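# Tie a tight knot in a rope with two arms

## Task

Make a knot in the rope and pull it tight.

## Robot and tools

Robot: two arms, left_arm and right_arm, each with a two-finger gripper. The scene frame has its origin at table-top height, midway between the arms' nominal bases. +z is up, +x points out over the table, and left_arm is on the +y side. Arm names do not match image sides. Calibrated bases: left_arm at (+0.030, +0.287, +0.036) m, right_arm at (-0.045, -0.370, +0.026) m, both yawed slightly. A gripper's fingers point along its own +z axis and close along its y axis. end_effector_position is the spot between the pads, about 1 cm short of the tips. Positions and quaternions (wxyz) in results are in the scene frame and can be off by a few cm, more at long reach.

Motion numbers: every command is a row of 14 numbers, each in [-1, 1]. The first 7 are for left_arm: dx, dy, dz, rx, ry, rz, opening. The next 7 are the same for right_arm. Both arms are always included, even if only one moves. dx to rz are offsets, not poses. They count from that arm's current "Hand target" and are measured along the Hand target's own axes, not the scene axes. 1.0 equals 0.6 m of travel or 180 degrees of turn. rx, ry, rz form one rotation vector. The opening is absolute, not an offset: +1 is fully open (0.094 m) and -1 is closed. To leave an arm where it is, send 0 for its six pose numbers. A 0 opening is still a command (half open), so resend the gripper's current command to keep it unchanged.

execute_actions(actions, cameras): actions is a list of actions. Each action is a table of up to 15 rows, one per 1/30 s step. A short table repeats its last row until step 15. Every row in an action is an offset from the Hand target at that action's start, not from the previous row. Repeating an offset moves the arm further. An empty list returns state and all camera images. cameras takes names, ["all"], or []. An unknown name makes the call invalid.

move(target, speed, blend, opening_speed, grip_force, blocking, cameras): drives each gripper in a straight line toward a target. target is one 14-number row or a list of up to 15 rows. Every row is an offset from the Hand targets held when the move began, not from the previous row. speed is in m/s, from 0.002 to 2.9, default 0.25. Turn rate is capped at twice that value in rad/s. blend, in m, rounds the corners between listed targets. The default 0 stops at each target. opening_speed is the gripper rate per second on the -1..1 scale, minimum 0.2. grip_force is the per-pad force limit in N, from 10 to 50. It stays set once given, and low values close slowly. With blocking=false the call returns early while the move keeps running. Paths do not avoid obstacles or the other arm. Grippers lag their paths, and faster moves stray more. Avoid routing a path near an arm's own base, since the elbow can whip round. A move stops after about 10 s even if it is short of the target. The result adds a "move:" line: done, off_target, moving, held or fault, plus any limits. limits=paced means the pose was clipped. limits=held means a safety check withheld steps.

wait(seconds): lets the scene run for 0 to 3600 s without new commands. A running move continues, and the wait returns early if the move ends. stop(): brakes a running move. Braking needs some distance. zoom_image(camera, region): returns a close-up of the latest image from one camera. region is [x0, y0, x1, y1] in pixels, at most 504 by 504. finished_scene(scene): ends the scene for good. Pass the current scene number and make no further calls in that reply.

Cameras: cam_head_left, cam_head_right, cam_high, cam_low, cam_left_wrist, cam_right_wrist. All are 672x504. Their calibrations may be a little off.

Result lines: "Hand target" is the last commanded pose after clipping. The next offsets start from it. The gripper often rests short of it, and waiting does not close that gap. Send the remaining distance as an offset. Orientation commands are clipped to within 40 degrees of the measured orientation. Friction and gravity can leave the hand low, tilted or short, so check it after every move and correct any tilt. grip_measured is the measured opening on the command scale. With nothing held it reads slightly wide. It keeps following the command after contact, so it will not show the moment of touch. grip_effort_nm is a smoothed gripper-motor effort (negative means closing). It is not the pad force, and it stays offset at rest. Joint torques and Joint velocities are noisy, and velocities may read "within noise". "Tool commands" lists the current gripper commands. Joint ranges (rad): waist -2.618..3.054, shoulder 0..3.142, elbow 0..3.142 (straight at 2.901), wrist pitch and yaw ±1.571, wrist roll ±2.094.

Gripping: pads squeeze about 50-64 N each at full force. To release, command an opening well above grip_measured.

Avoid the following:
- dropping the rope, or letting go of it while it is still moving
- fast impacts, slams and hard pushes into the table or fixtures
- any part of the rope pressed more than a finger's width below the table surface
- rope falling off the table, or left lying off it
- the two grippers, their housings or their wrist cameras bumping or pressing together; gripping the other arm's fingers counts as this
- force on a wrist-camera cable, which counts as touching
- long pushes toward poses the arm cannot reach, or holding an arm stretched out for long

Motor heat: it produces a MOTOR HOT line first. At 90 °C the arm folds and stops working, and at 100 °C it collapses. To end a push against something, command the target back past the gripper. Loose objects may occasionally be nudged by outside disturbances. The knot must stay tight after the robot lets go.

Each tool is called after "Emit:" by a JSON object that holds its "fn" and its "kwargs".

## Session

Emit:
{"fn": "execute_actions", "kwargs": {"actions": []}}

Scene clock: 0.00 s.
left_arm: end_effector_position=(+0.4121, +0.2755, +0.1144) grip_measured=+1.000 grip_effort_nm=n/a end_effector_quat_wxyz=(+0.565, +0.001, +0.824, +0.046) | right_arm: end_effector_position=(+0.3476, -0.4014, +0.1115) grip_measured=+1.000 grip_effort_nm=n/a end_effector_quat_wxyz=(+0.542, +0.046, +0.838, -0.041)
Joint positions: left_arm=[-0.07 1.546 0.32 0.855 -0.176 0.014 0.094] | right_arm=[0.009 1.5 0.408 0.67 0.077 0.015 0.094]
Joint velocities: within noise
Joint torques (N m): no reading
Heat: left arm: 29 °C; right arm: 34 °C.
Hand target: left_arm +0.4158, +0.2751, +0.1224; +0.576, -0.001, +0.816, +0.045 | right_arm +0.3484, -0.4015, +0.1126; +0.543, +0.046, +0.838, -0.041
Tool commands: left_gripper/opening=+1.0 right_gripper/opening=+1.0

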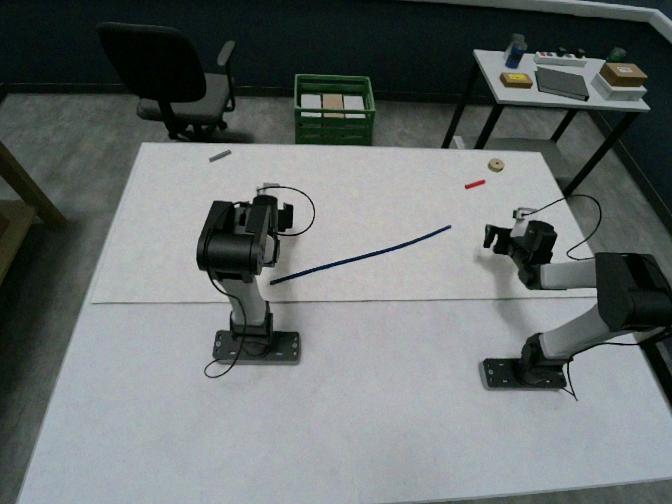

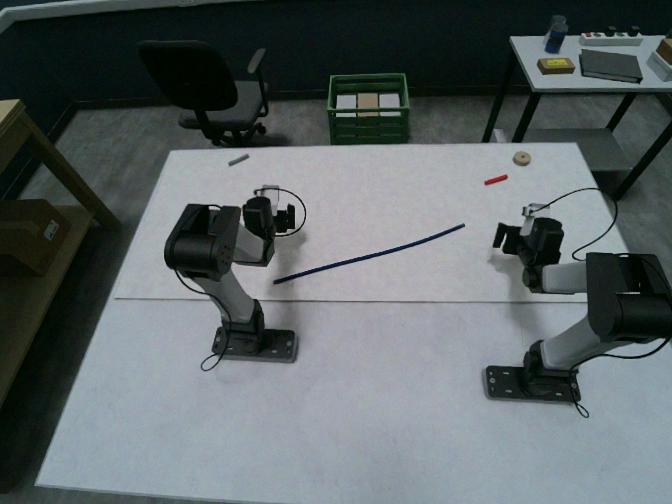

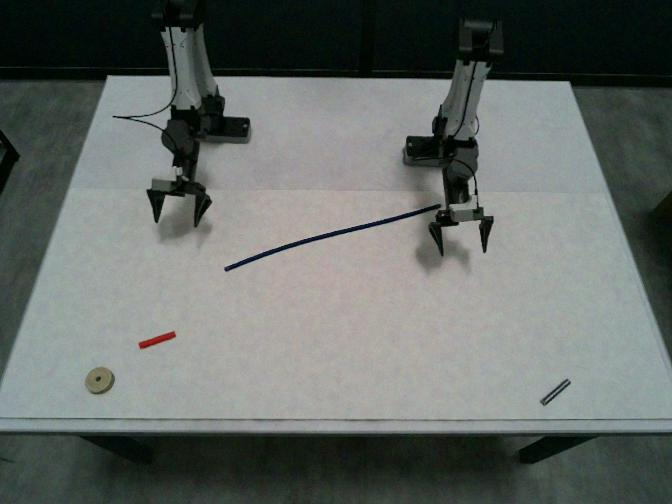

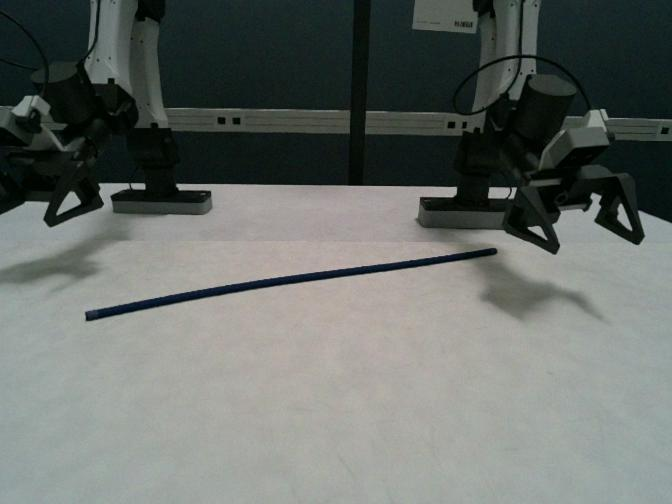

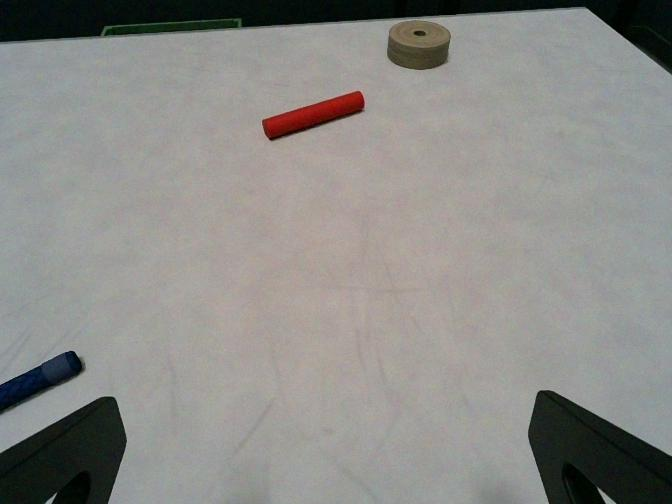

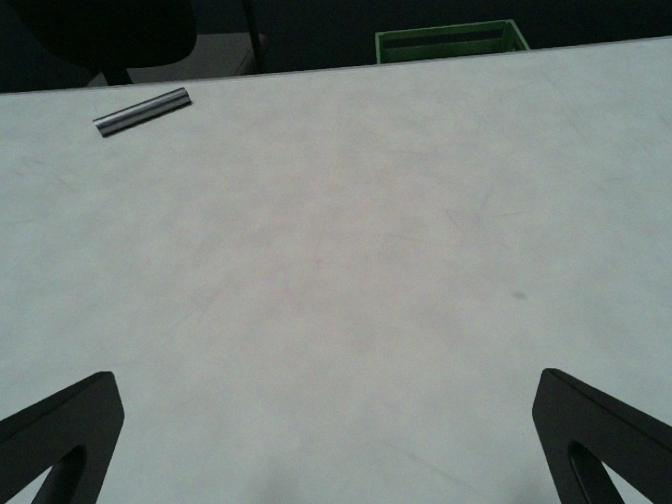

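Emit:
{"fn": "zoom_image", "kwargs": {"camera": "cam_high", "region": [200, 180, 460, 290]}}

Emit:
{"fn": "zoom_image", "kwargs": {"camera": "cam_left_wrist", "region": [0, 300, 200, 504]}}

Emit:
{"fn": "zoom_image", "kwargs": {"camera": "cam_low", "region": [60, 200, 540, 360]}}

Scaled by 1.938 from the camera's image (finer frame: 960x720).

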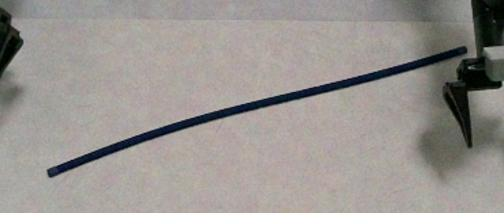

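Scaled by 2.471 from the camera's image (finer frame: 960x720).

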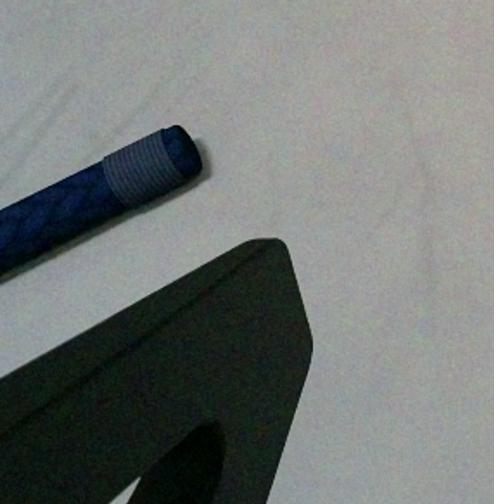

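Scaled by 1.050 from the camera's image (finer frame: 960x720).

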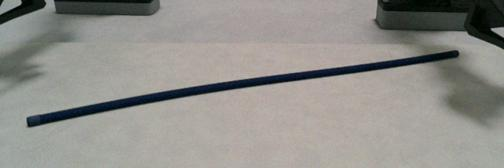

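Emit:
{"fn": "move", "kwargs": {"target": [-0.0427, 0.0061, -0.1669, 0.0306, 0.392, 0.0007, 1, 0, 0, 0, 0, 0, 0, 1], "speed": 0.25, "cameras": ["cam_head_left", "cam_high", "cam_left_wrist", "cam_right_wrist"]}}

Scene clock: 523.70 s.
left_arm: end_effector_position=(+0.3261, +0.2709, +0.1760) grip_measured=+1.000 grip_effort_nm=0.00 end_effector_quat_wxyz=(-0.004, +0.002, +1.000, +0.008) | right_arm: end_effector_position=(+0.3476, -0.4014, +0.1115) grip_measured=+1.000 grip_effort_nm=0.04 end_effector_quat_wxyz=(+0.542, +0.046, +0.838, -0.041)
Joint positions: left_arm=[-0.023 1.673 1.48 -1.385 -0.015 -0.058 0.094] | right_arm=[0.009 1.5 0.408 0.67 0.077 0.015 0.094]
Joint torques (N m): left_arm=[0.18 -6.48 8.61 0.17 0.29 0.15] | right_arm=[0.08 -6.76 5.79 2.34 -0.11 -0.01]
Heat: left arm: 53 °C; right arm: 44 °C.
Hand target: left_arm +0.3301, +0.2701, +0.1800; -0.002, +0.000, +1.000, +0.000 | right_arm +0.3484, -0.4015, +0.1126; +0.543, +0.046, +0.838, -0.041
Off the commanded pose: left_arm 0.006 m, 1 deg | right_arm 0.001 m, 0 deg.
move: done
cam_left_wrist: T_world_to_cam=[[0.00066, -0.99982, -0.01919, 0.27444], [-0.8985, -0.00902, 0.43888, 0.2526], [-0.43897, 0.01695, -0.89834, 0.38269]] pos_world=[0.39477, 0.27018, 0.23819]

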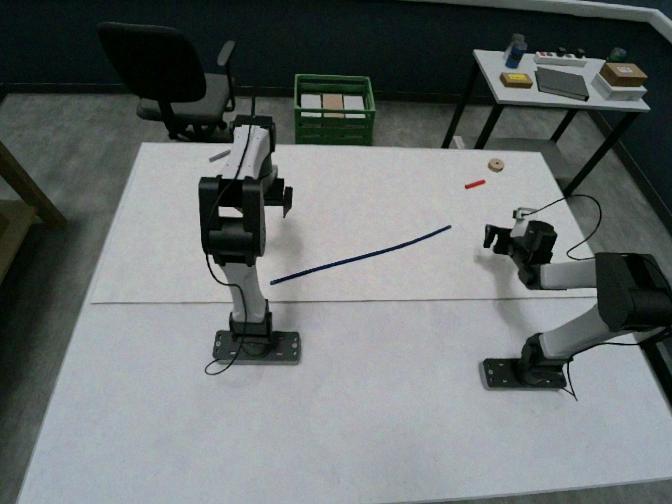

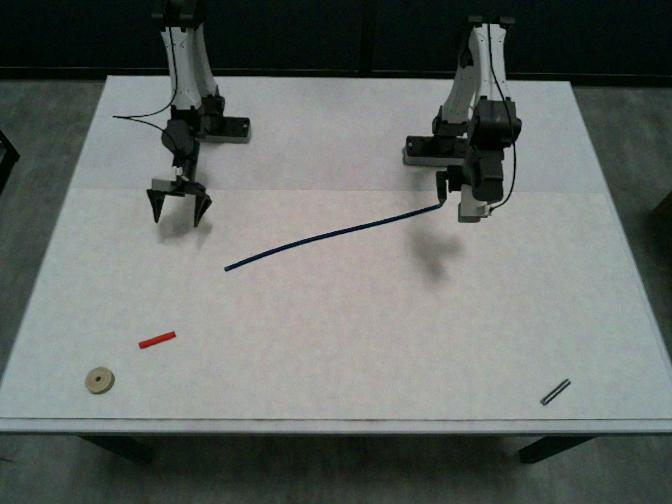

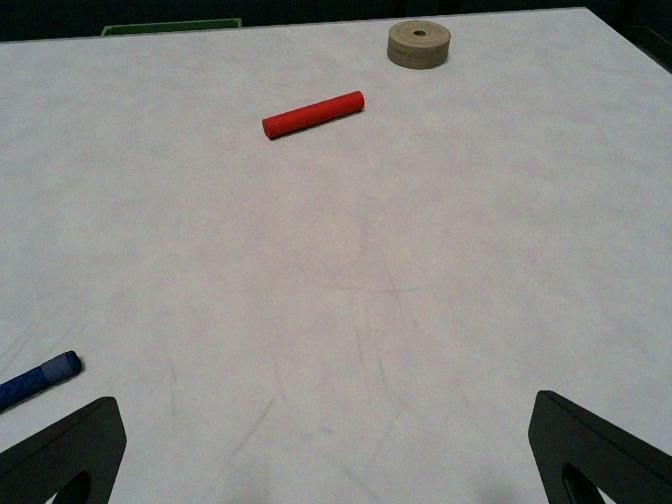

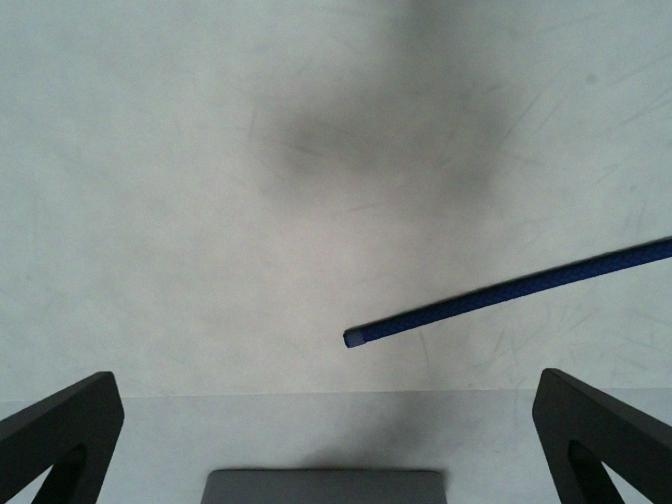

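Emit:
{"fn": "move", "kwargs": {"target": [0, 0, 0, 0, 0, 0, 1, 0.0014, 0.2237, 0.0381, 0.18, 0.336, 0.288, 0.2], "speed": 0.25, "cameras": ["cam_high", "cam_left_wrist", "cam_head_right"]}}

Scene clock: 578.60 s.
left_arm: end_effector_position=(+0.3260, +0.2709, +0.1760) grip_measured=+1.000 grip_effort_nm=0.00 end_effector_quat_wxyz=(-0.004, +0.002, +1.000, +0.008) | right_arm: end_effector_position=(+0.3848, -0.2681, +0.1056) grip_measured=+0.203 grip_effort_nm=-0.12 end_effector_quat_wxyz=(+0.012, +0.529, +0.848, +0.006)
Joint positions: left_arm=[-0.023 1.673 1.48 -1.386 -0.015 -0.058 0.094] | right_arm=[0.291 2.235 2.021 -1.33 0.009 1.352 0.057]
Joint torques (N m): left_arm=[0.2 -6.48 8.62 0.17 0.29 0.14] | right_arm=[-0.79 -12.45 7.64 0.18 -0.17 0.11]
Heat: left arm: 41 °C; right arm: 43 °C.
Hand target: left_arm +0.3301, +0.2701, +0.1800; -0.002, +0.000, +1.000, +0.000 | right_arm +0.3850, -0.2710, +0.1000; +0.000, +0.537, +0.844, +0.000
Off the commanded pose: left_arm 0.006 m, 1 deg | right_arm 0.006 m, 2 deg.
move: done
cam_left_wrist: T_world_to_cam=[[0.00065, -0.99982, -0.01919, 0.27445], [-0.89834, -0.00902, 0.4392, 0.25237], [-0.43929, 0.01695, -0.89819, 0.38274]] pos_world=[0.39467, 0.27018, 0.2382]
Images, in order (width x height): cam_head_right 672x504, cam_high 672x504, cam_left_wrist 672x504.

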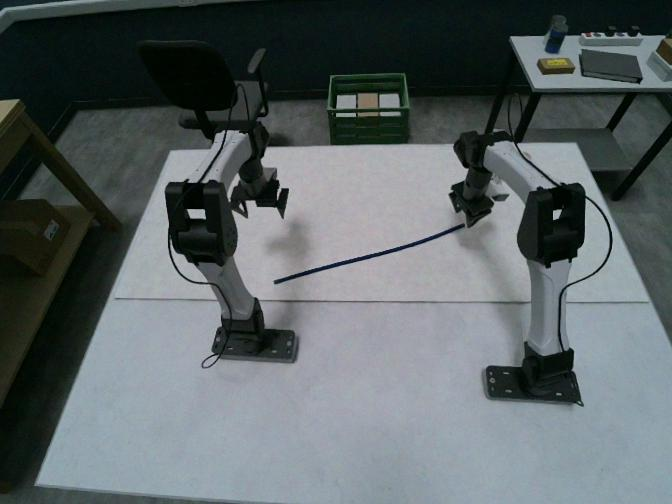

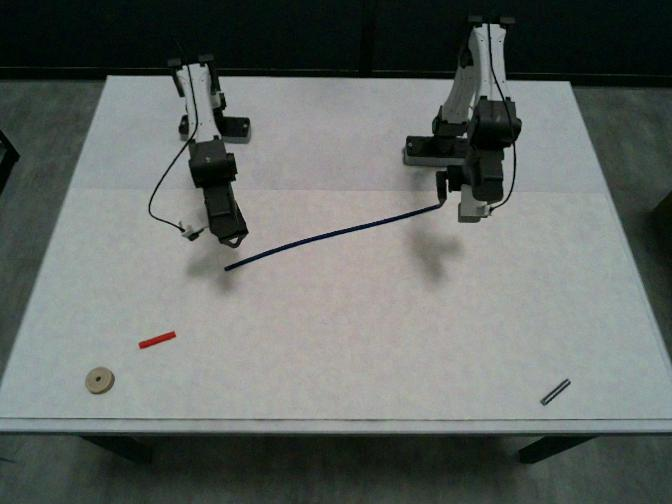

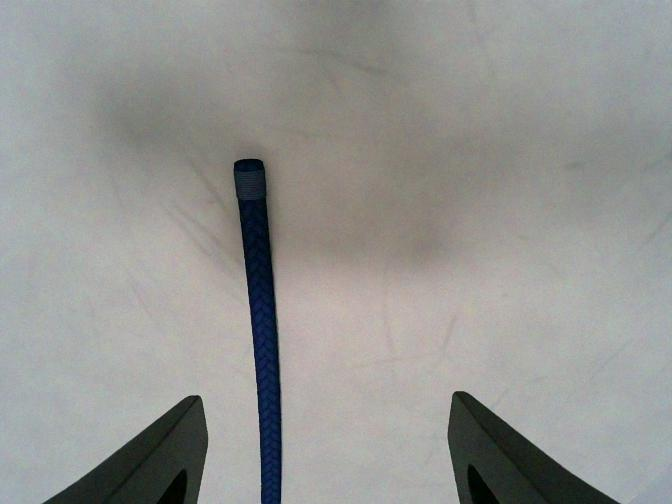

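Emit:
{"fn": "move", "kwargs": {"target": [0, 0, 0, 0, 0, 0, 1, 0.008, 0.058, 0.1, 0, 0, 0, 0.2], "speed": 0.2, "cameras": ["cam_left_wrist", "cam_low"]}}

Scene clock: 620.93 s.
left_arm: end_effector_position=(+0.3260, +0.2709, +0.1760) grip_measured=+1.000 grip_effort_nm=0.00 end_effector_quat_wxyz=(-0.004, +0.002, +1.000, +0.008) | right_arm: end_effector_position=(+0.4090, -0.2595, +0.0478) grip_measured=+0.203 grip_effort_nm=-0.12 end_effector_quat_wxyz=(+0.000, +0.537, +0.843, -0.005)
Joint positions: left_arm=[-0.023 1.673 1.48 -1.386 -0.015 -0.058 0.094] | right_arm=[0.297 2.414 2.098 -1.262 0.008 1.377 0.057]
Joint torques (N m): left_arm=[0.23 -6.46 8.64 0.16 0.28 0.15] | right_arm=[0.9 -13.61 7.58 0.51 -0.16 0.11]
Heat: left arm: 39 °C; right arm: 39 °C.
Hand target: left_arm +0.3301, +0.2701, +0.1800; -0.002, +0.000, +1.000, +0.000 | right_arm +0.4146, -0.2519, +0.0401; +0.000, +0.537, +0.844, +0.000
Off the commanded pose: left_arm 0.006 m, 1 deg | right_arm 0.012 m, 1 deg.
move: off_target (right_arm)
cam_left_wrist: T_world_to_cam=[[0.00065, -0.99982, -0.01919, 0.27445], [-0.89834, -0.00902, 0.4392, 0.25237], [-0.43929, 0.01695, -0.89819, 0.38274]] pos_world=[0.39467, 0.27018, 0.2382]
Images, in order (width x height): cam_low 672x504, cam_left_wrist 672x504.

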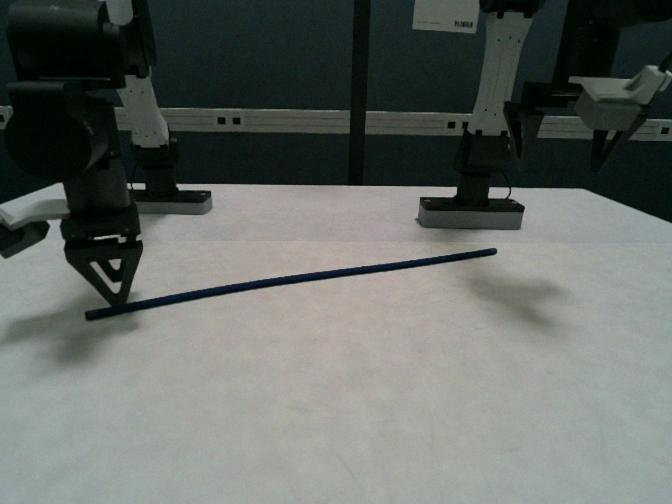

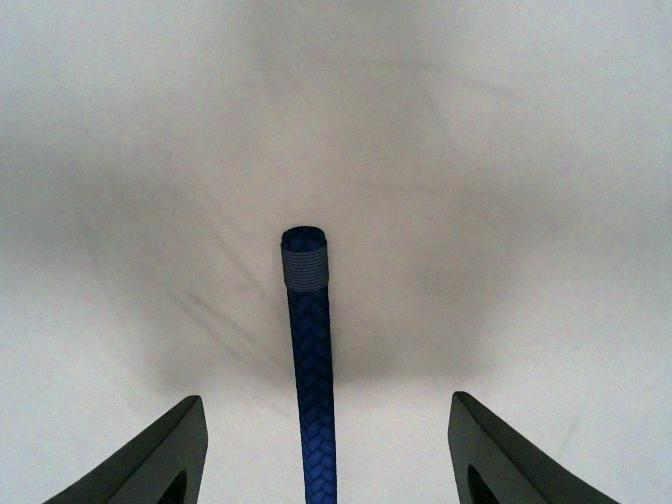

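Emit:
{"fn": "move", "kwargs": {"target": [0, 0, 0, 0, 0, 0, 1, 0.01, 0.006, 0.055, 0, 0, 0, 0.2], "speed": 0.1, "cameras": ["cam_left_wrist", "cam_low"]}}

Scene clock: 633.97 s.
left_arm: end_effector_position=(+0.3260, +0.2709, +0.1760) grip_measured=+1.000 grip_effort_nm=0.01 end_effector_quat_wxyz=(-0.004, +0.002, +1.000, +0.008) | right_arm: end_effector_position=(+0.4150, -0.2504, +0.0221) grip_measured=+0.203 grip_effort_nm=-0.12 end_effector_quat_wxyz=(+0.006, +0.537, +0.844, +0.000)
Joint positions: left_arm=[-0.023 1.673 1.48 -1.386 -0.015 -0.058 0.094] | right_arm=[0.312 2.451 2.062 -1.173 0.008 1.391 0.057]
Joint torques (N m): left_arm=[0.28 -6.43 8.7 0.16 0.3 0.16] | right_arm=[0.73 -13.98 5.24 0.67 -0.15 0.11]
Heat: left arm: 38 °C; right arm: 42 °C.
Hand target: left_arm +0.3301, +0.2701, +0.1800; -0.002, +0.000, +1.000, +0.000 | right_arm +0.4153, -0.2449, +0.0071; +0.000, +0.537, +0.844, +0.000
Off the commanded pose: left_arm 0.006 m, 1 deg | right_arm 0.016 m, 1 deg.
move: off_target (right_arm)
cam_left_wrist: T_world_to_cam=[[0.00065, -0.99982, -0.01919, 0.27445], [-0.89834, -0.00902, 0.4392, 0.25237], [-0.43929, 0.01695, -0.89819, 0.38274]] pos_world=[0.39467, 0.27018, 0.2382]
Images, in order (width x height): cam_low 672x504, cam_left_wrist 672x504.

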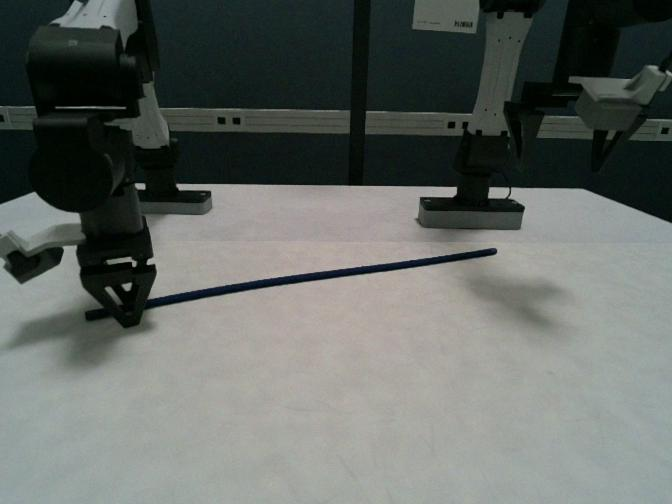

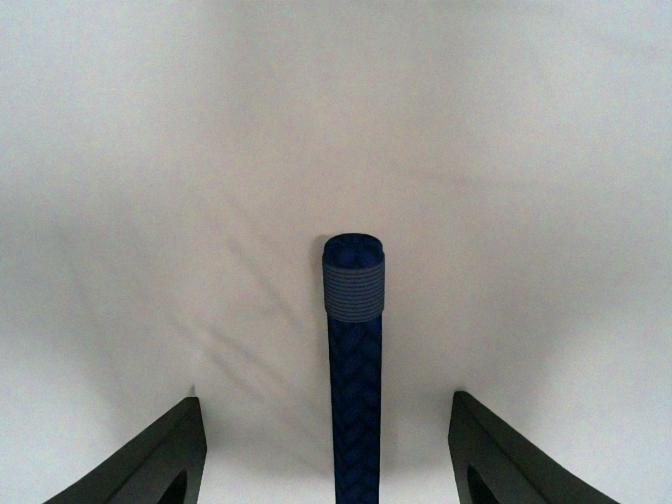

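Emit:
{"fn": "move", "kwargs": {"target": [0, 0, 0, 0, 0, 0, 1, 0, -0.006, 0.015, 0, 0, 0, 0.2], "speed": 0.05, "cameras": ["cam_left_wrist", "cam_low"]}}

Scene clock: 646.00 s.
left_arm: end_effector_position=(+0.3260, +0.2709, +0.1760) grip_measured=+1.000 grip_effort_nm=0.00 end_effector_quat_wxyz=(-0.004, +0.002, +1.000, +0.008) | right_arm: end_effector_position=(+0.4150, -0.2504, +0.0153) grip_measured=+0.203 grip_effort_nm=-0.12 end_effector_quat_wxyz=(+0.007, +0.537, +0.844, +0.002)
Joint positions: left_arm=[-0.023 1.673 1.48 -1.386 -0.015 -0.058 0.094] | right_arm=[0.312 2.451 2.035 -1.142 0.008 1.391 0.057]
Joint torques (N m): left_arm=[0.28 -6.5 8.58 0.16 0.28 0.15] | right_arm=[0.64 -14.64 3.15 0.77 -0.14 0.09]
Heat: left arm: 37 °C; right arm: 43 °C.
Hand target: left_arm +0.3301, +0.2701, +0.1800; -0.002, +0.000, +1.000, +0.000 | right_arm +0.4120, -0.2464, -0.0020; +0.000, +0.537, +0.843, +0.000
Off the commanded pose: left_arm 0.006 m, 1 deg | right_arm 0.018 m, 1 deg.
move: off_target (right_arm)
cam_left_wrist: T_world_to_cam=[[0.00065, -0.99982, -0.01919, 0.27445], [-0.89834, -0.00902, 0.4392, 0.25237], [-0.43929, 0.01695, -0.89819, 0.38274]] pos_world=[0.39467, 0.27018, 0.2382]
Images, in order (width x height): cam_low 672x504, cam_left_wrist 672x504.

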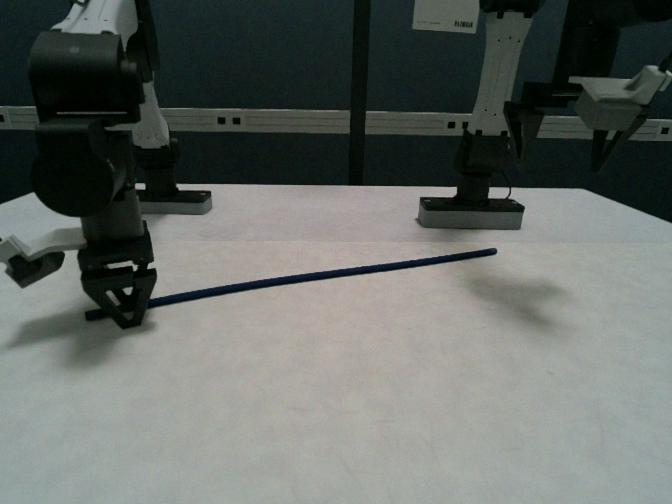

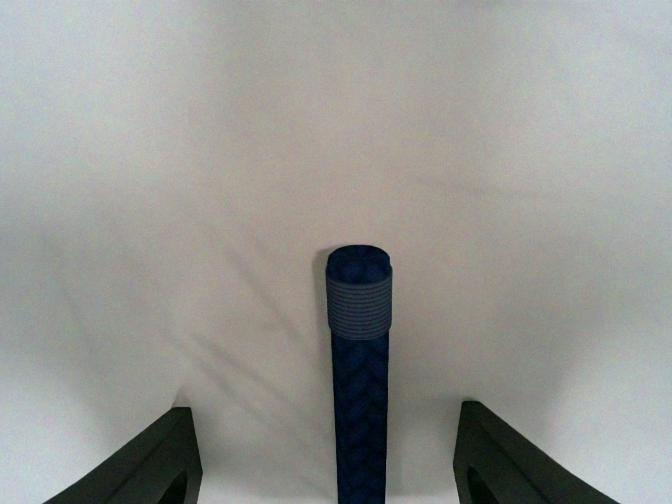

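Emit:
{"fn": "move", "kwargs": {"target": [0, 0, 0, 0, 0, 0, 1, 0, 0, -0.008, 0, 0, 0, -1], "speed": 0.05, "opening_speed": 0.6, "grip_force": 30, "cameras": ["cam_left_wrist", "cam_low"]}}

Scene clock: 661.77 s.
left_arm: end_effector_position=(+0.3260, +0.2709, +0.1760) grip_measured=+1.000 grip_effort_nm=0.00 end_effector_quat_wxyz=(-0.004, +0.002, +1.000, +0.008) | right_arm: end_effector_position=(+0.4167, -0.2499, +0.0154) grip_measured=-0.789 grip_effort_nm=-0.59 end_effector_quat_wxyz=(+0.009, +0.537, +0.844, +0.005)
Joint positions: left_arm=[-0.023 1.673 1.48 -1.386 -0.015 -0.058 0.094] | right_arm=[0.312 2.451 2.035 -1.135 0.007 1.391 0.01]
Joint torques (N m): left_arm=[0.18 -6.42 8.57 0.16 0.29 0.15] | right_arm=[0.62 -15.05 4.12 0.58 -0.15 0.09]
Heat: left arm: 37 °C; right arm: 44 °C.
Hand target: left_arm +0.3301, +0.2701, +0.1800; -0.002, +0.000, +1.000, +0.000 | right_arm +0.4120, -0.2465, +0.0028; +0.000, +0.537, +0.843, +0.000
Off the commanded pose: left_arm 0.006 m, 1 deg | right_arm 0.014 m, 1 deg.
grip_force (N): 30, 30
move: off_target (right_arm)
cam_left_wrist: T_world_to_cam=[[0.00065, -0.99982, -0.01919, 0.27445], [-0.89834, -0.00902, 0.4392, 0.25237], [-0.43929, 0.01695, -0.89819, 0.38274]] pos_world=[0.39467, 0.27018, 0.2382]
Images, in order (width x height): cam_low 672x504, cam_left_wrist 672x504.

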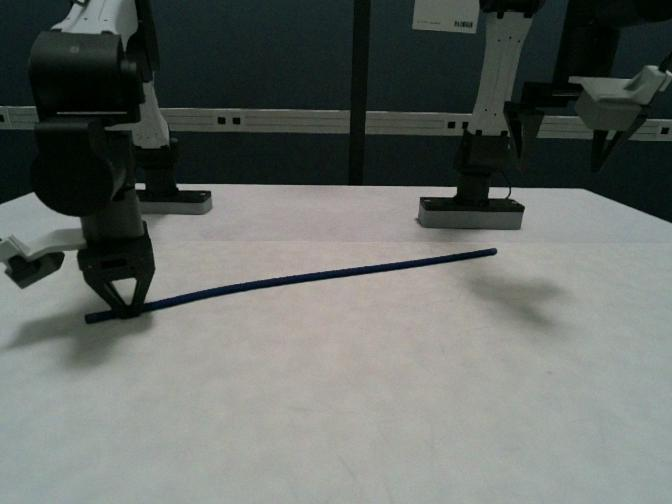

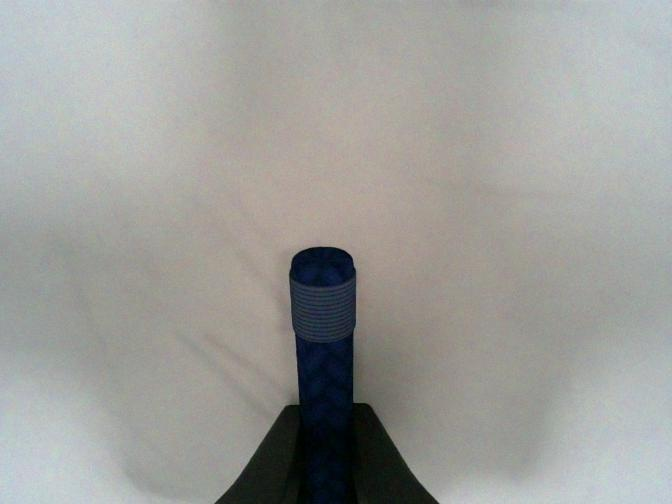

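Emit:
{"fn": "move", "kwargs": {"target": [0, 0, 0, 0, 0, 0, 1, 0, 0, -0.25, 0, 0, 0, -1], "speed": 0.15, "cameras": ["cam_left_wrist", "cam_low", "cam_high", "cam_head_right"]}}

Scene clock: 669.47 s.
left_arm: end_effector_position=(+0.3260, +0.2709, +0.1760) grip_measured=+1.000 grip_effort_nm=0.00 end_effector_quat_wxyz=(-0.004, +0.002, +1.000, +0.008) | right_arm: end_effector_position=(+0.4145, -0.2504, +0.1356) grip_measured=-0.792 grip_effort_nm=-0.62 end_effector_quat_wxyz=(+0.023, +0.537, +0.843, +0.019)
Joint positions: left_arm=[-0.023 1.673 1.48 -1.386 -0.015 -0.058 0.094] | right_arm=[0.312 2.414 2.449 -1.546 0.007 1.391 0.01]
Joint torques (N m): left_arm=[0.21 -6.41 8.62 0.17 0.28 0.15] | right_arm=[0.61 -18.93 7.15 0.24 -0.13 0.09]
Heat: left arm: 36 °C; right arm: 46 °C.
Hand target: left_arm +0.3301, +0.2701, +0.1800; -0.002, +0.000, +1.000, +0.000 | right_arm +0.4120, -0.2465, +0.1528; +0.000, +0.537, +0.843, +0.000
Off the commanded pose: left_arm 0.006 m, 1 deg | right_arm 0.018 m, 3 deg.
joint sent to its limit (right arm) — joint 4 (wrist pitch), lower limit. The joint targets are off in orientation, not in position.
grip_force (N): 30, 30
move: off_target (right_arm)
cam_left_wrist: T_world_to_cam=[[0.00065, -0.99982, -0.01919, 0.27445], [-0.89834, -0.00902, 0.4392, 0.25237], [-0.43929, 0.01695, -0.89819, 0.38274]] pos_world=[0.39467, 0.27018, 0.2382]
Images, in order (width x height): cam_head_right 672x504, cam_high 672x504, cam_low 672x504, cam_left_wrist 672x504.

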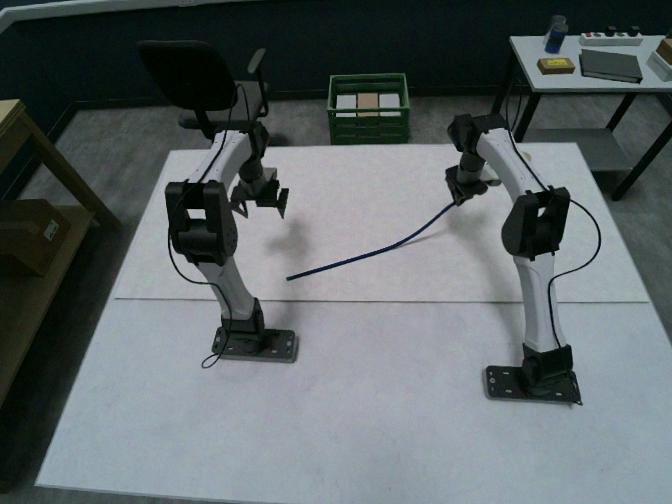

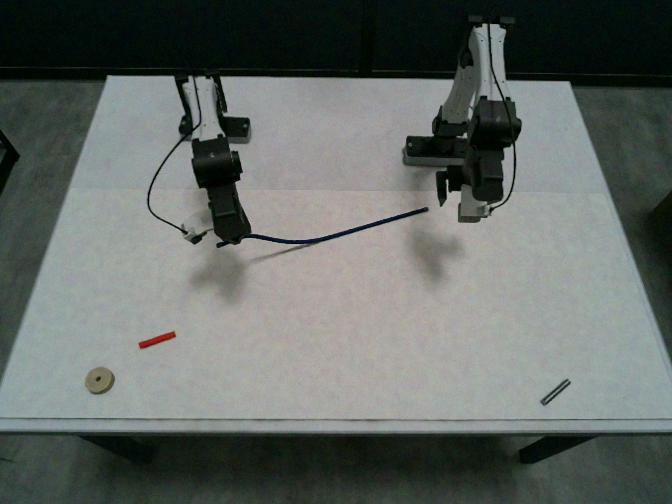

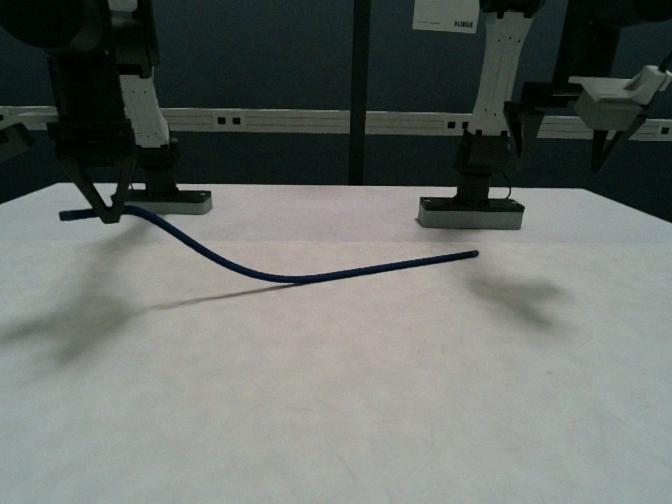

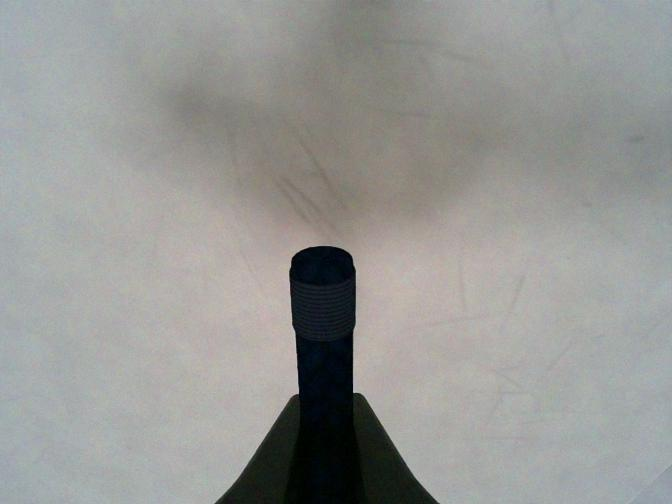

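Emit:
{"fn": "move", "kwargs": {"target": [0, 0, 0, 0, 0, 0, 1, -0.174, -0.232, 0.18, 0, 0, 0.0833, -1], "speed": 0.15, "cameras": ["cam_low", "cam_high", "cam_head_right"]}}

Scene clock: 757.90 s.
left_arm: end_effector_position=(+0.3260, +0.2709, +0.1760) grip_measured=+1.000 grip_effort_nm=0.00 end_effector_quat_wxyz=(-0.004, +0.002, +1.000, +0.008) | right_arm: end_effector_position=(+0.3268, -0.3985, +0.0385) grip_measured=-0.792 grip_effort_nm=-0.62 end_effector_quat_wxyz=(-0.012, +0.643, +0.765, -0.012)
Joint positions: left_arm=[-0.023 1.673 1.48 -1.386 -0.015 -0.058 0.094] | right_arm=[-0.019 2.059 1.47 -1.016 0.006 1.325 0.01]
Joint torques (N m): left_arm=[0.32 -6.5 8.58 0.16 0.29 0.15] | right_arm=[-0.43 -15.35 4.37 0.51 -0.13 -0.09]
Heat: left arm: 36 °C; right arm: 68 °C.
Hand target: left_arm +0.3301, +0.2701, +0.1800; -0.002, +0.000, +1.000, +0.000 | right_arm +0.3300, -0.3999, +0.0446; +0.000, +0.643, +0.766, +0.000
Off the commanded pose: left_arm 0.006 m, 1 deg | right_arm 0.007 m, 2 deg.
grip_force (N): 30, 30
move: done
Images, in order (width x height): cam_head_right 672x504, cam_high 672x504, cam_low 672x504.

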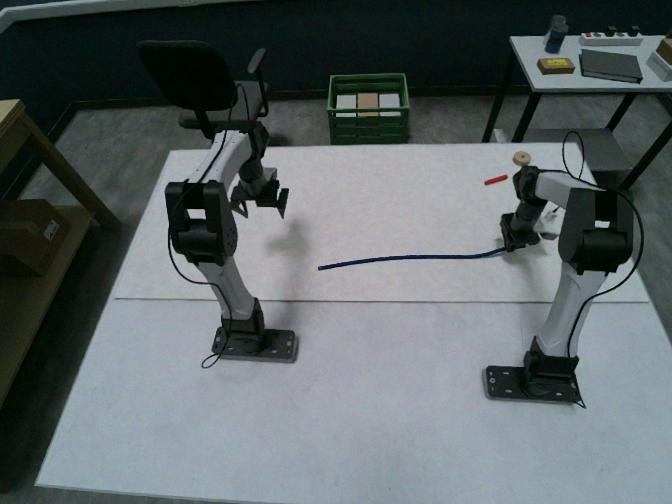

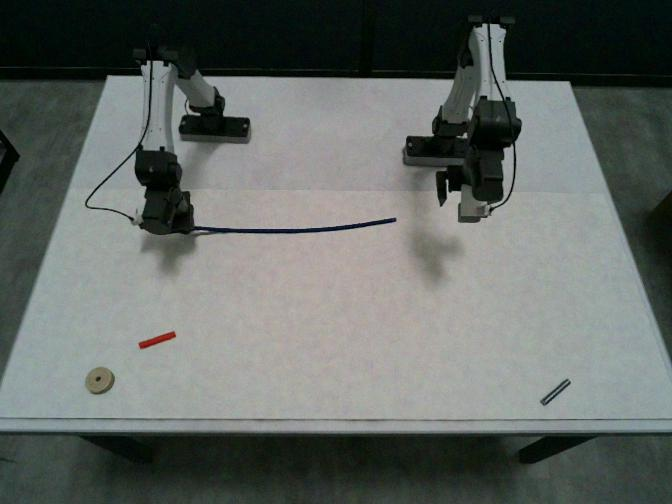

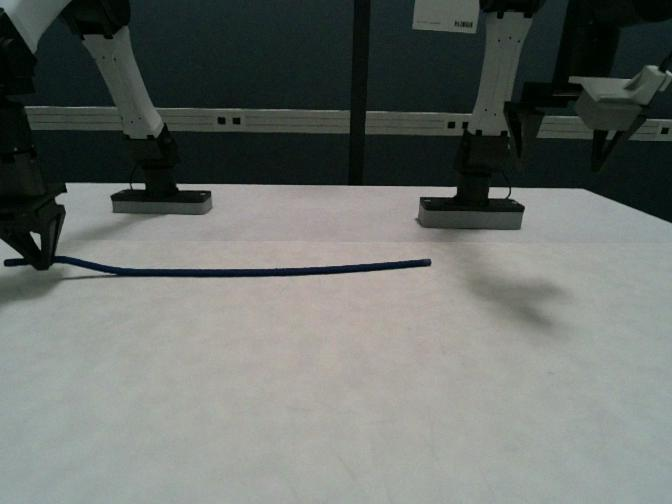

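Emit:
{"fn": "wait", "kwargs": {"seconds": 2, "cameras": []}}

Scene clock: 768.00 s.
left_arm: end_effector_position=(+0.3260, +0.2709, +0.1760) grip_measured=+1.000 grip_effort_nm=0.00 end_effector_quat_wxyz=(-0.004, +0.002, +1.000, +0.008) | right_arm: end_effector_position=(+0.3270, -0.3986, +0.0385) grip_measured=-0.792 grip_effort_nm=-0.62 end_effector_quat_wxyz=(-0.011, +0.643, +0.766, -0.012)
Joint positions: left_arm=[-0.023 1.673 1.48 -1.386 -0.015 -0.058 0.094] | right_arm=[-0.019 2.059 1.47 -1.015 0.006 1.324 0.01]
Joint torques (N m): left_arm=[0.17 -6.42 8.55 0.16 0.28 0.17] | right_arm=[-0.43 -15.35 4.33 0.48 -0.13 -0.09]
Heat: left arm: 36 °C; right arm: 65 °C.
Hand target: left_arm +0.3301, +0.2701, +0.1800; -0.002, +0.000, +1.000, +0.000 | right_arm +0.3300, -0.3999, +0.0446; +0.000, +0.643, +0.766, +0.000
Tool commands: left_gripper/opening=+1.0 right_gripper/opening=-1.0
Off the commanded pose: left_arm 0.006 m, 1 deg | right_arm 0.007 m, 2 deg.
grip_force (N): 30, 30
wait: 2.00 s; at rest from the start

Emit:
{"fn": "move", "kwargs": {"target": [0, 0, 0, 0, 0, 0, 1, -0.0812, -0.1158, 0, 0, 0, 0, -1], "speed": 0.15, "cameras": ["cam_high"]}}

Scene clock: 832.10 s.
left_arm: end_effector_position=(+0.3260, +0.2709, +0.1760) grip_measured=+1.000 grip_effort_nm=0.00 end_effector_quat_wxyz=(-0.004, +0.002, +1.000, +0.008) | right_arm: end_effector_position=(+0.2679, -0.4577, +0.0403) grip_measured=-0.792 grip_effort_nm=-0.62 end_effector_quat_wxyz=(-0.013, +0.643, +0.766, -0.009)
Joint positions: left_arm=[-0.023 1.673 1.48 -1.386 -0.015 -0.058 0.094] | right_arm=[-0.215 1.885 1.228 -0.945 0.006 1.126 0.01]
Joint torques (N m): left_arm=[0.2 -6.38 8.58 0.17 0.29 0.16] | right_arm=[-0.65 -13.16 4.22 0.5 -0.13 -0.09]
Heat: left arm: 37 °C; right arm: 59 °C.
Hand target: left_arm +0.3301, +0.2701, +0.1800; -0.002, +0.000, +1.000, +0.000 | right_arm +0.2703, -0.4600, +0.0447; +0.000, +0.642, +0.766, +0.000
Off the commanded pose: left_arm 0.006 m, 1 deg | right_arm 0.005 m, 2 deg.
grip_force (N): 30, 30
move: done

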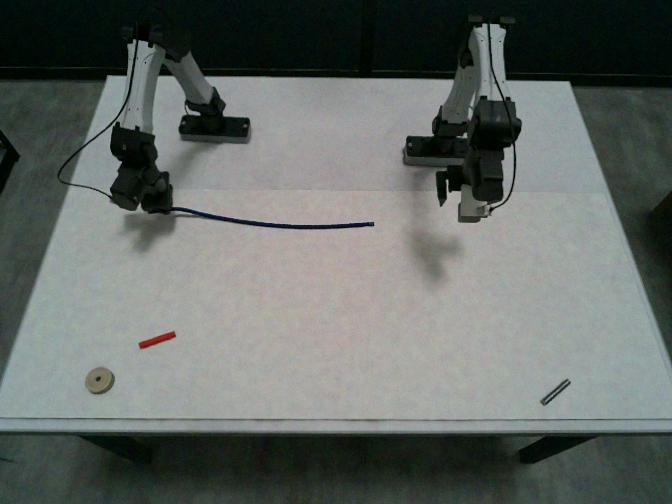

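Emit:
{"fn": "move", "kwargs": {"target": [0.086, -0.3768, 0.1667, 0, 0, 0.478, 0.3, 0.0338, -0.0957, 0, 0, 0, 0, -1], "speed": 0.2, "cameras": ["cam_high", "cam_right_wrist"]}}

Scene clock: 886.20 s.
left_arm: end_effector_position=(+0.2720, +0.0561, +0.0783) grip_measured=+0.302 grip_effort_nm=-0.10 end_effector_quat_wxyz=(-0.018, +0.677, +0.735, +0.008) | right_arm: end_effector_position=(+0.2083, -0.4484, +0.0427) grip_measured=-0.792 grip_effort_nm=-0.62 end_effector_quat_wxyz=(-0.011, +0.642, +0.766, -0.008)
Joint positions: left_arm=[-0.729 1.887 1.348 -1.067 -0.014 0.721 0.061] | right_arm=[-0.241 1.666 0.968 -0.9 0.006 1.1 0.01]
Joint torques (N m): left_arm=[-0.77 -8.09 8.21 0.36 0.33 0.14] | right_arm=[-0.62 -10.19 4.16 0.53 -0.13 -0.1]
Heat: left arm: 37 °C; right arm: 56 °C.
Hand target: left_arm +0.2780, +0.0440, +0.0805; -0.001, +0.683, +0.731, -0.001 | right_arm +0.2101, -0.4501, +0.0447; +0.000, +0.643, +0.766, +0.000
Off the commanded pose: left_arm 0.014 m, 2 deg | right_arm 0.003 m, 2 deg.
grip_force (N): 30, 30
move: off_target (left_arm)
cam_right_wrist: T_world_to_cam=[[-0.98181, -0.18565, 0.03984, 0.11606], [-0.15358, 0.89984, 0.40829, 0.45864], [-0.11165, 0.39474, -0.91198, 0.32919]] pos_world=[0.22115, -0.5211, 0.10833]

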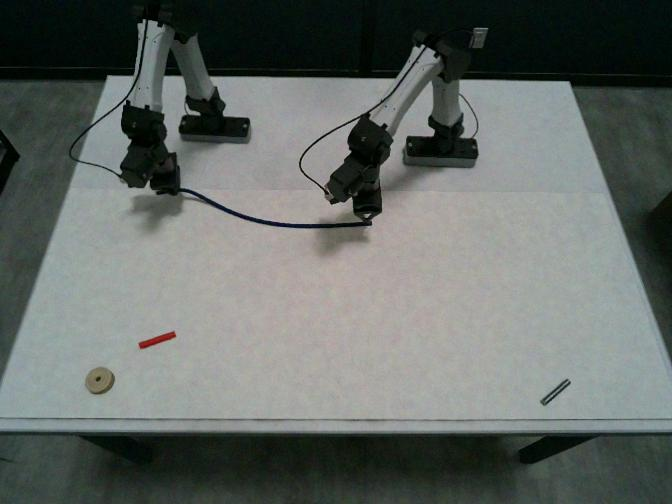

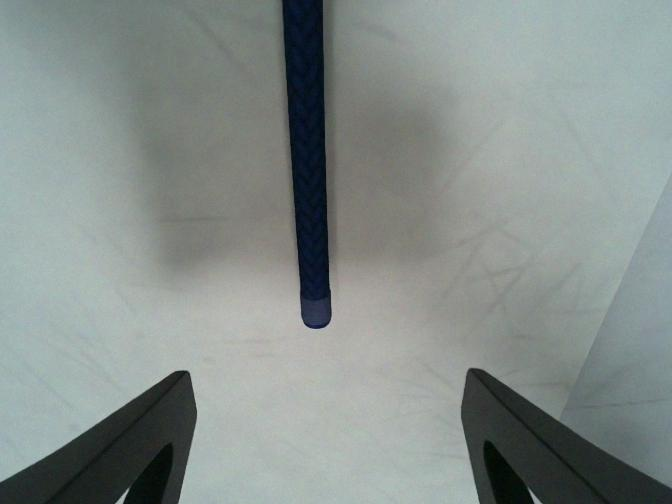

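Emit:
{"fn": "move", "kwargs": {"target": [0, 0.01, 0.095, 0, 0, 0, 0.3, 0, 0, 0, 0, 0, 0, -1], "speed": 0.1, "cameras": ["cam_right_wrist"]}}

Scene clock: 900.53 s.
left_arm: end_effector_position=(+0.2830, +0.0455, +0.0292) grip_measured=+0.302 grip_effort_nm=-0.10 end_effector_quat_wxyz=(-0.002, +0.682, +0.731, +0.007) | right_arm: end_effector_position=(+0.2083, -0.4484, +0.0427) grip_measured=-0.792 grip_effort_nm=-0.62 end_effector_quat_wxyz=(-0.011, +0.642, +0.766, -0.008)
Joint positions: left_arm=[-0.729 1.983 1.272 -0.863 -0.014 0.733 0.061] | right_arm=[-0.241 1.666 0.968 -0.9 0.006 1.1 0.01]
Joint torques (N m): left_arm=[0.24 -8.55 4.81 0.39 0.34 0.2] | right_arm=[-0.65 -10.17 4.18 0.53 -0.14 -0.09]
Heat: left arm: 38 °C; right arm: 53 °C.
Hand target: left_arm +0.2839, +0.0443, +0.0234; -0.001, +0.682, +0.731, -0.001 | right_arm +0.2101, -0.4501, +0.0447; +0.000, +0.643, +0.766, +0.000
Off the commanded pose: left_arm 0.006 m, 1 deg | right_arm 0.003 m, 2 deg.
grip_force (N): 30, 30
move: done
cam_right_wrist: T_world_to_cam=[[-0.98181, -0.18565, 0.03984, 0.11606], [-0.15358, 0.89984, 0.40829, 0.45864], [-0.11165, 0.39474, -0.91198, 0.32919]] pos_world=[0.22115, -0.5211, 0.10833]

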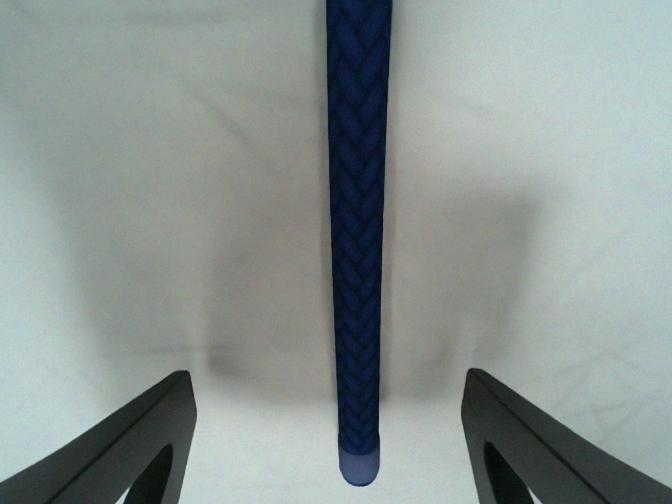

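Emit:
{"fn": "move", "kwargs": {"target": [[0, -0.006, 0.022, 0, 0, 0, 0.3, 0, 0, 0, 0, 0, 0, -1], [0, -0.006, 0.022, 0, 0, 0, -1, 0, 0, 0, 0, 0, 0, -1]], "speed": 0.06, "opening_speed": 0.8, "cameras": ["cam_right_wrist"]}}

Scene clock: 913.43 s.
left_arm: end_effector_position=(+0.2831, +0.0454, +0.0180) grip_measured=-0.816 grip_effort_nm=-0.61 end_effector_quat_wxyz=(+0.003, +0.682, +0.731, +0.007) | right_arm: end_effector_position=(+0.2083, -0.4484, +0.0427) grip_measured=-0.792 grip_effort_nm=-0.62 end_effector_quat_wxyz=(-0.011, +0.642, +0.766, -0.008)
Joint positions: left_arm=[-0.729 1.997 1.242 -0.811 -0.014 0.734 0.009] | right_arm=[-0.241 1.666 0.968 -0.9 0.006 1.1 0.01]
Joint torques (N m): left_arm=[-0.38 -8.29 4.21 0.45 0.31 0.11] | right_arm=[-0.65 -10.17 4.15 0.53 -0.13 -0.1]
Heat: left arm: 36 °C; right arm: 51 °C.
Hand target: left_arm +0.2802, +0.0441, +0.0103; -0.001, +0.683, +0.731, -0.001 | right_arm +0.2101, -0.4501, +0.0447; +0.000, +0.643, +0.766, +0.000
Off the commanded pose: left_arm 0.008 m, 1 deg | right_arm 0.003 m, 2 deg.
grip_force (N): 30, 30
move: done
cam_right_wrist: T_world_to_cam=[[-0.98181, -0.18565, 0.03984, 0.11606], [-0.15358, 0.89984, 0.40829, 0.45864], [-0.11165, 0.39474, -0.91198, 0.32919]] pos_world=[0.22115, -0.5211, 0.10833]

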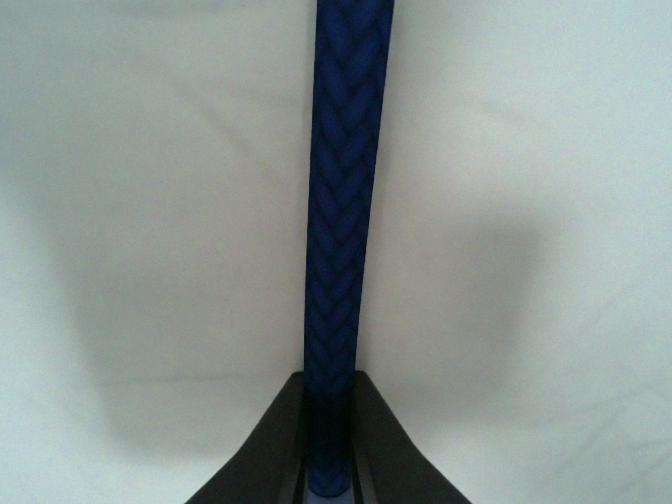

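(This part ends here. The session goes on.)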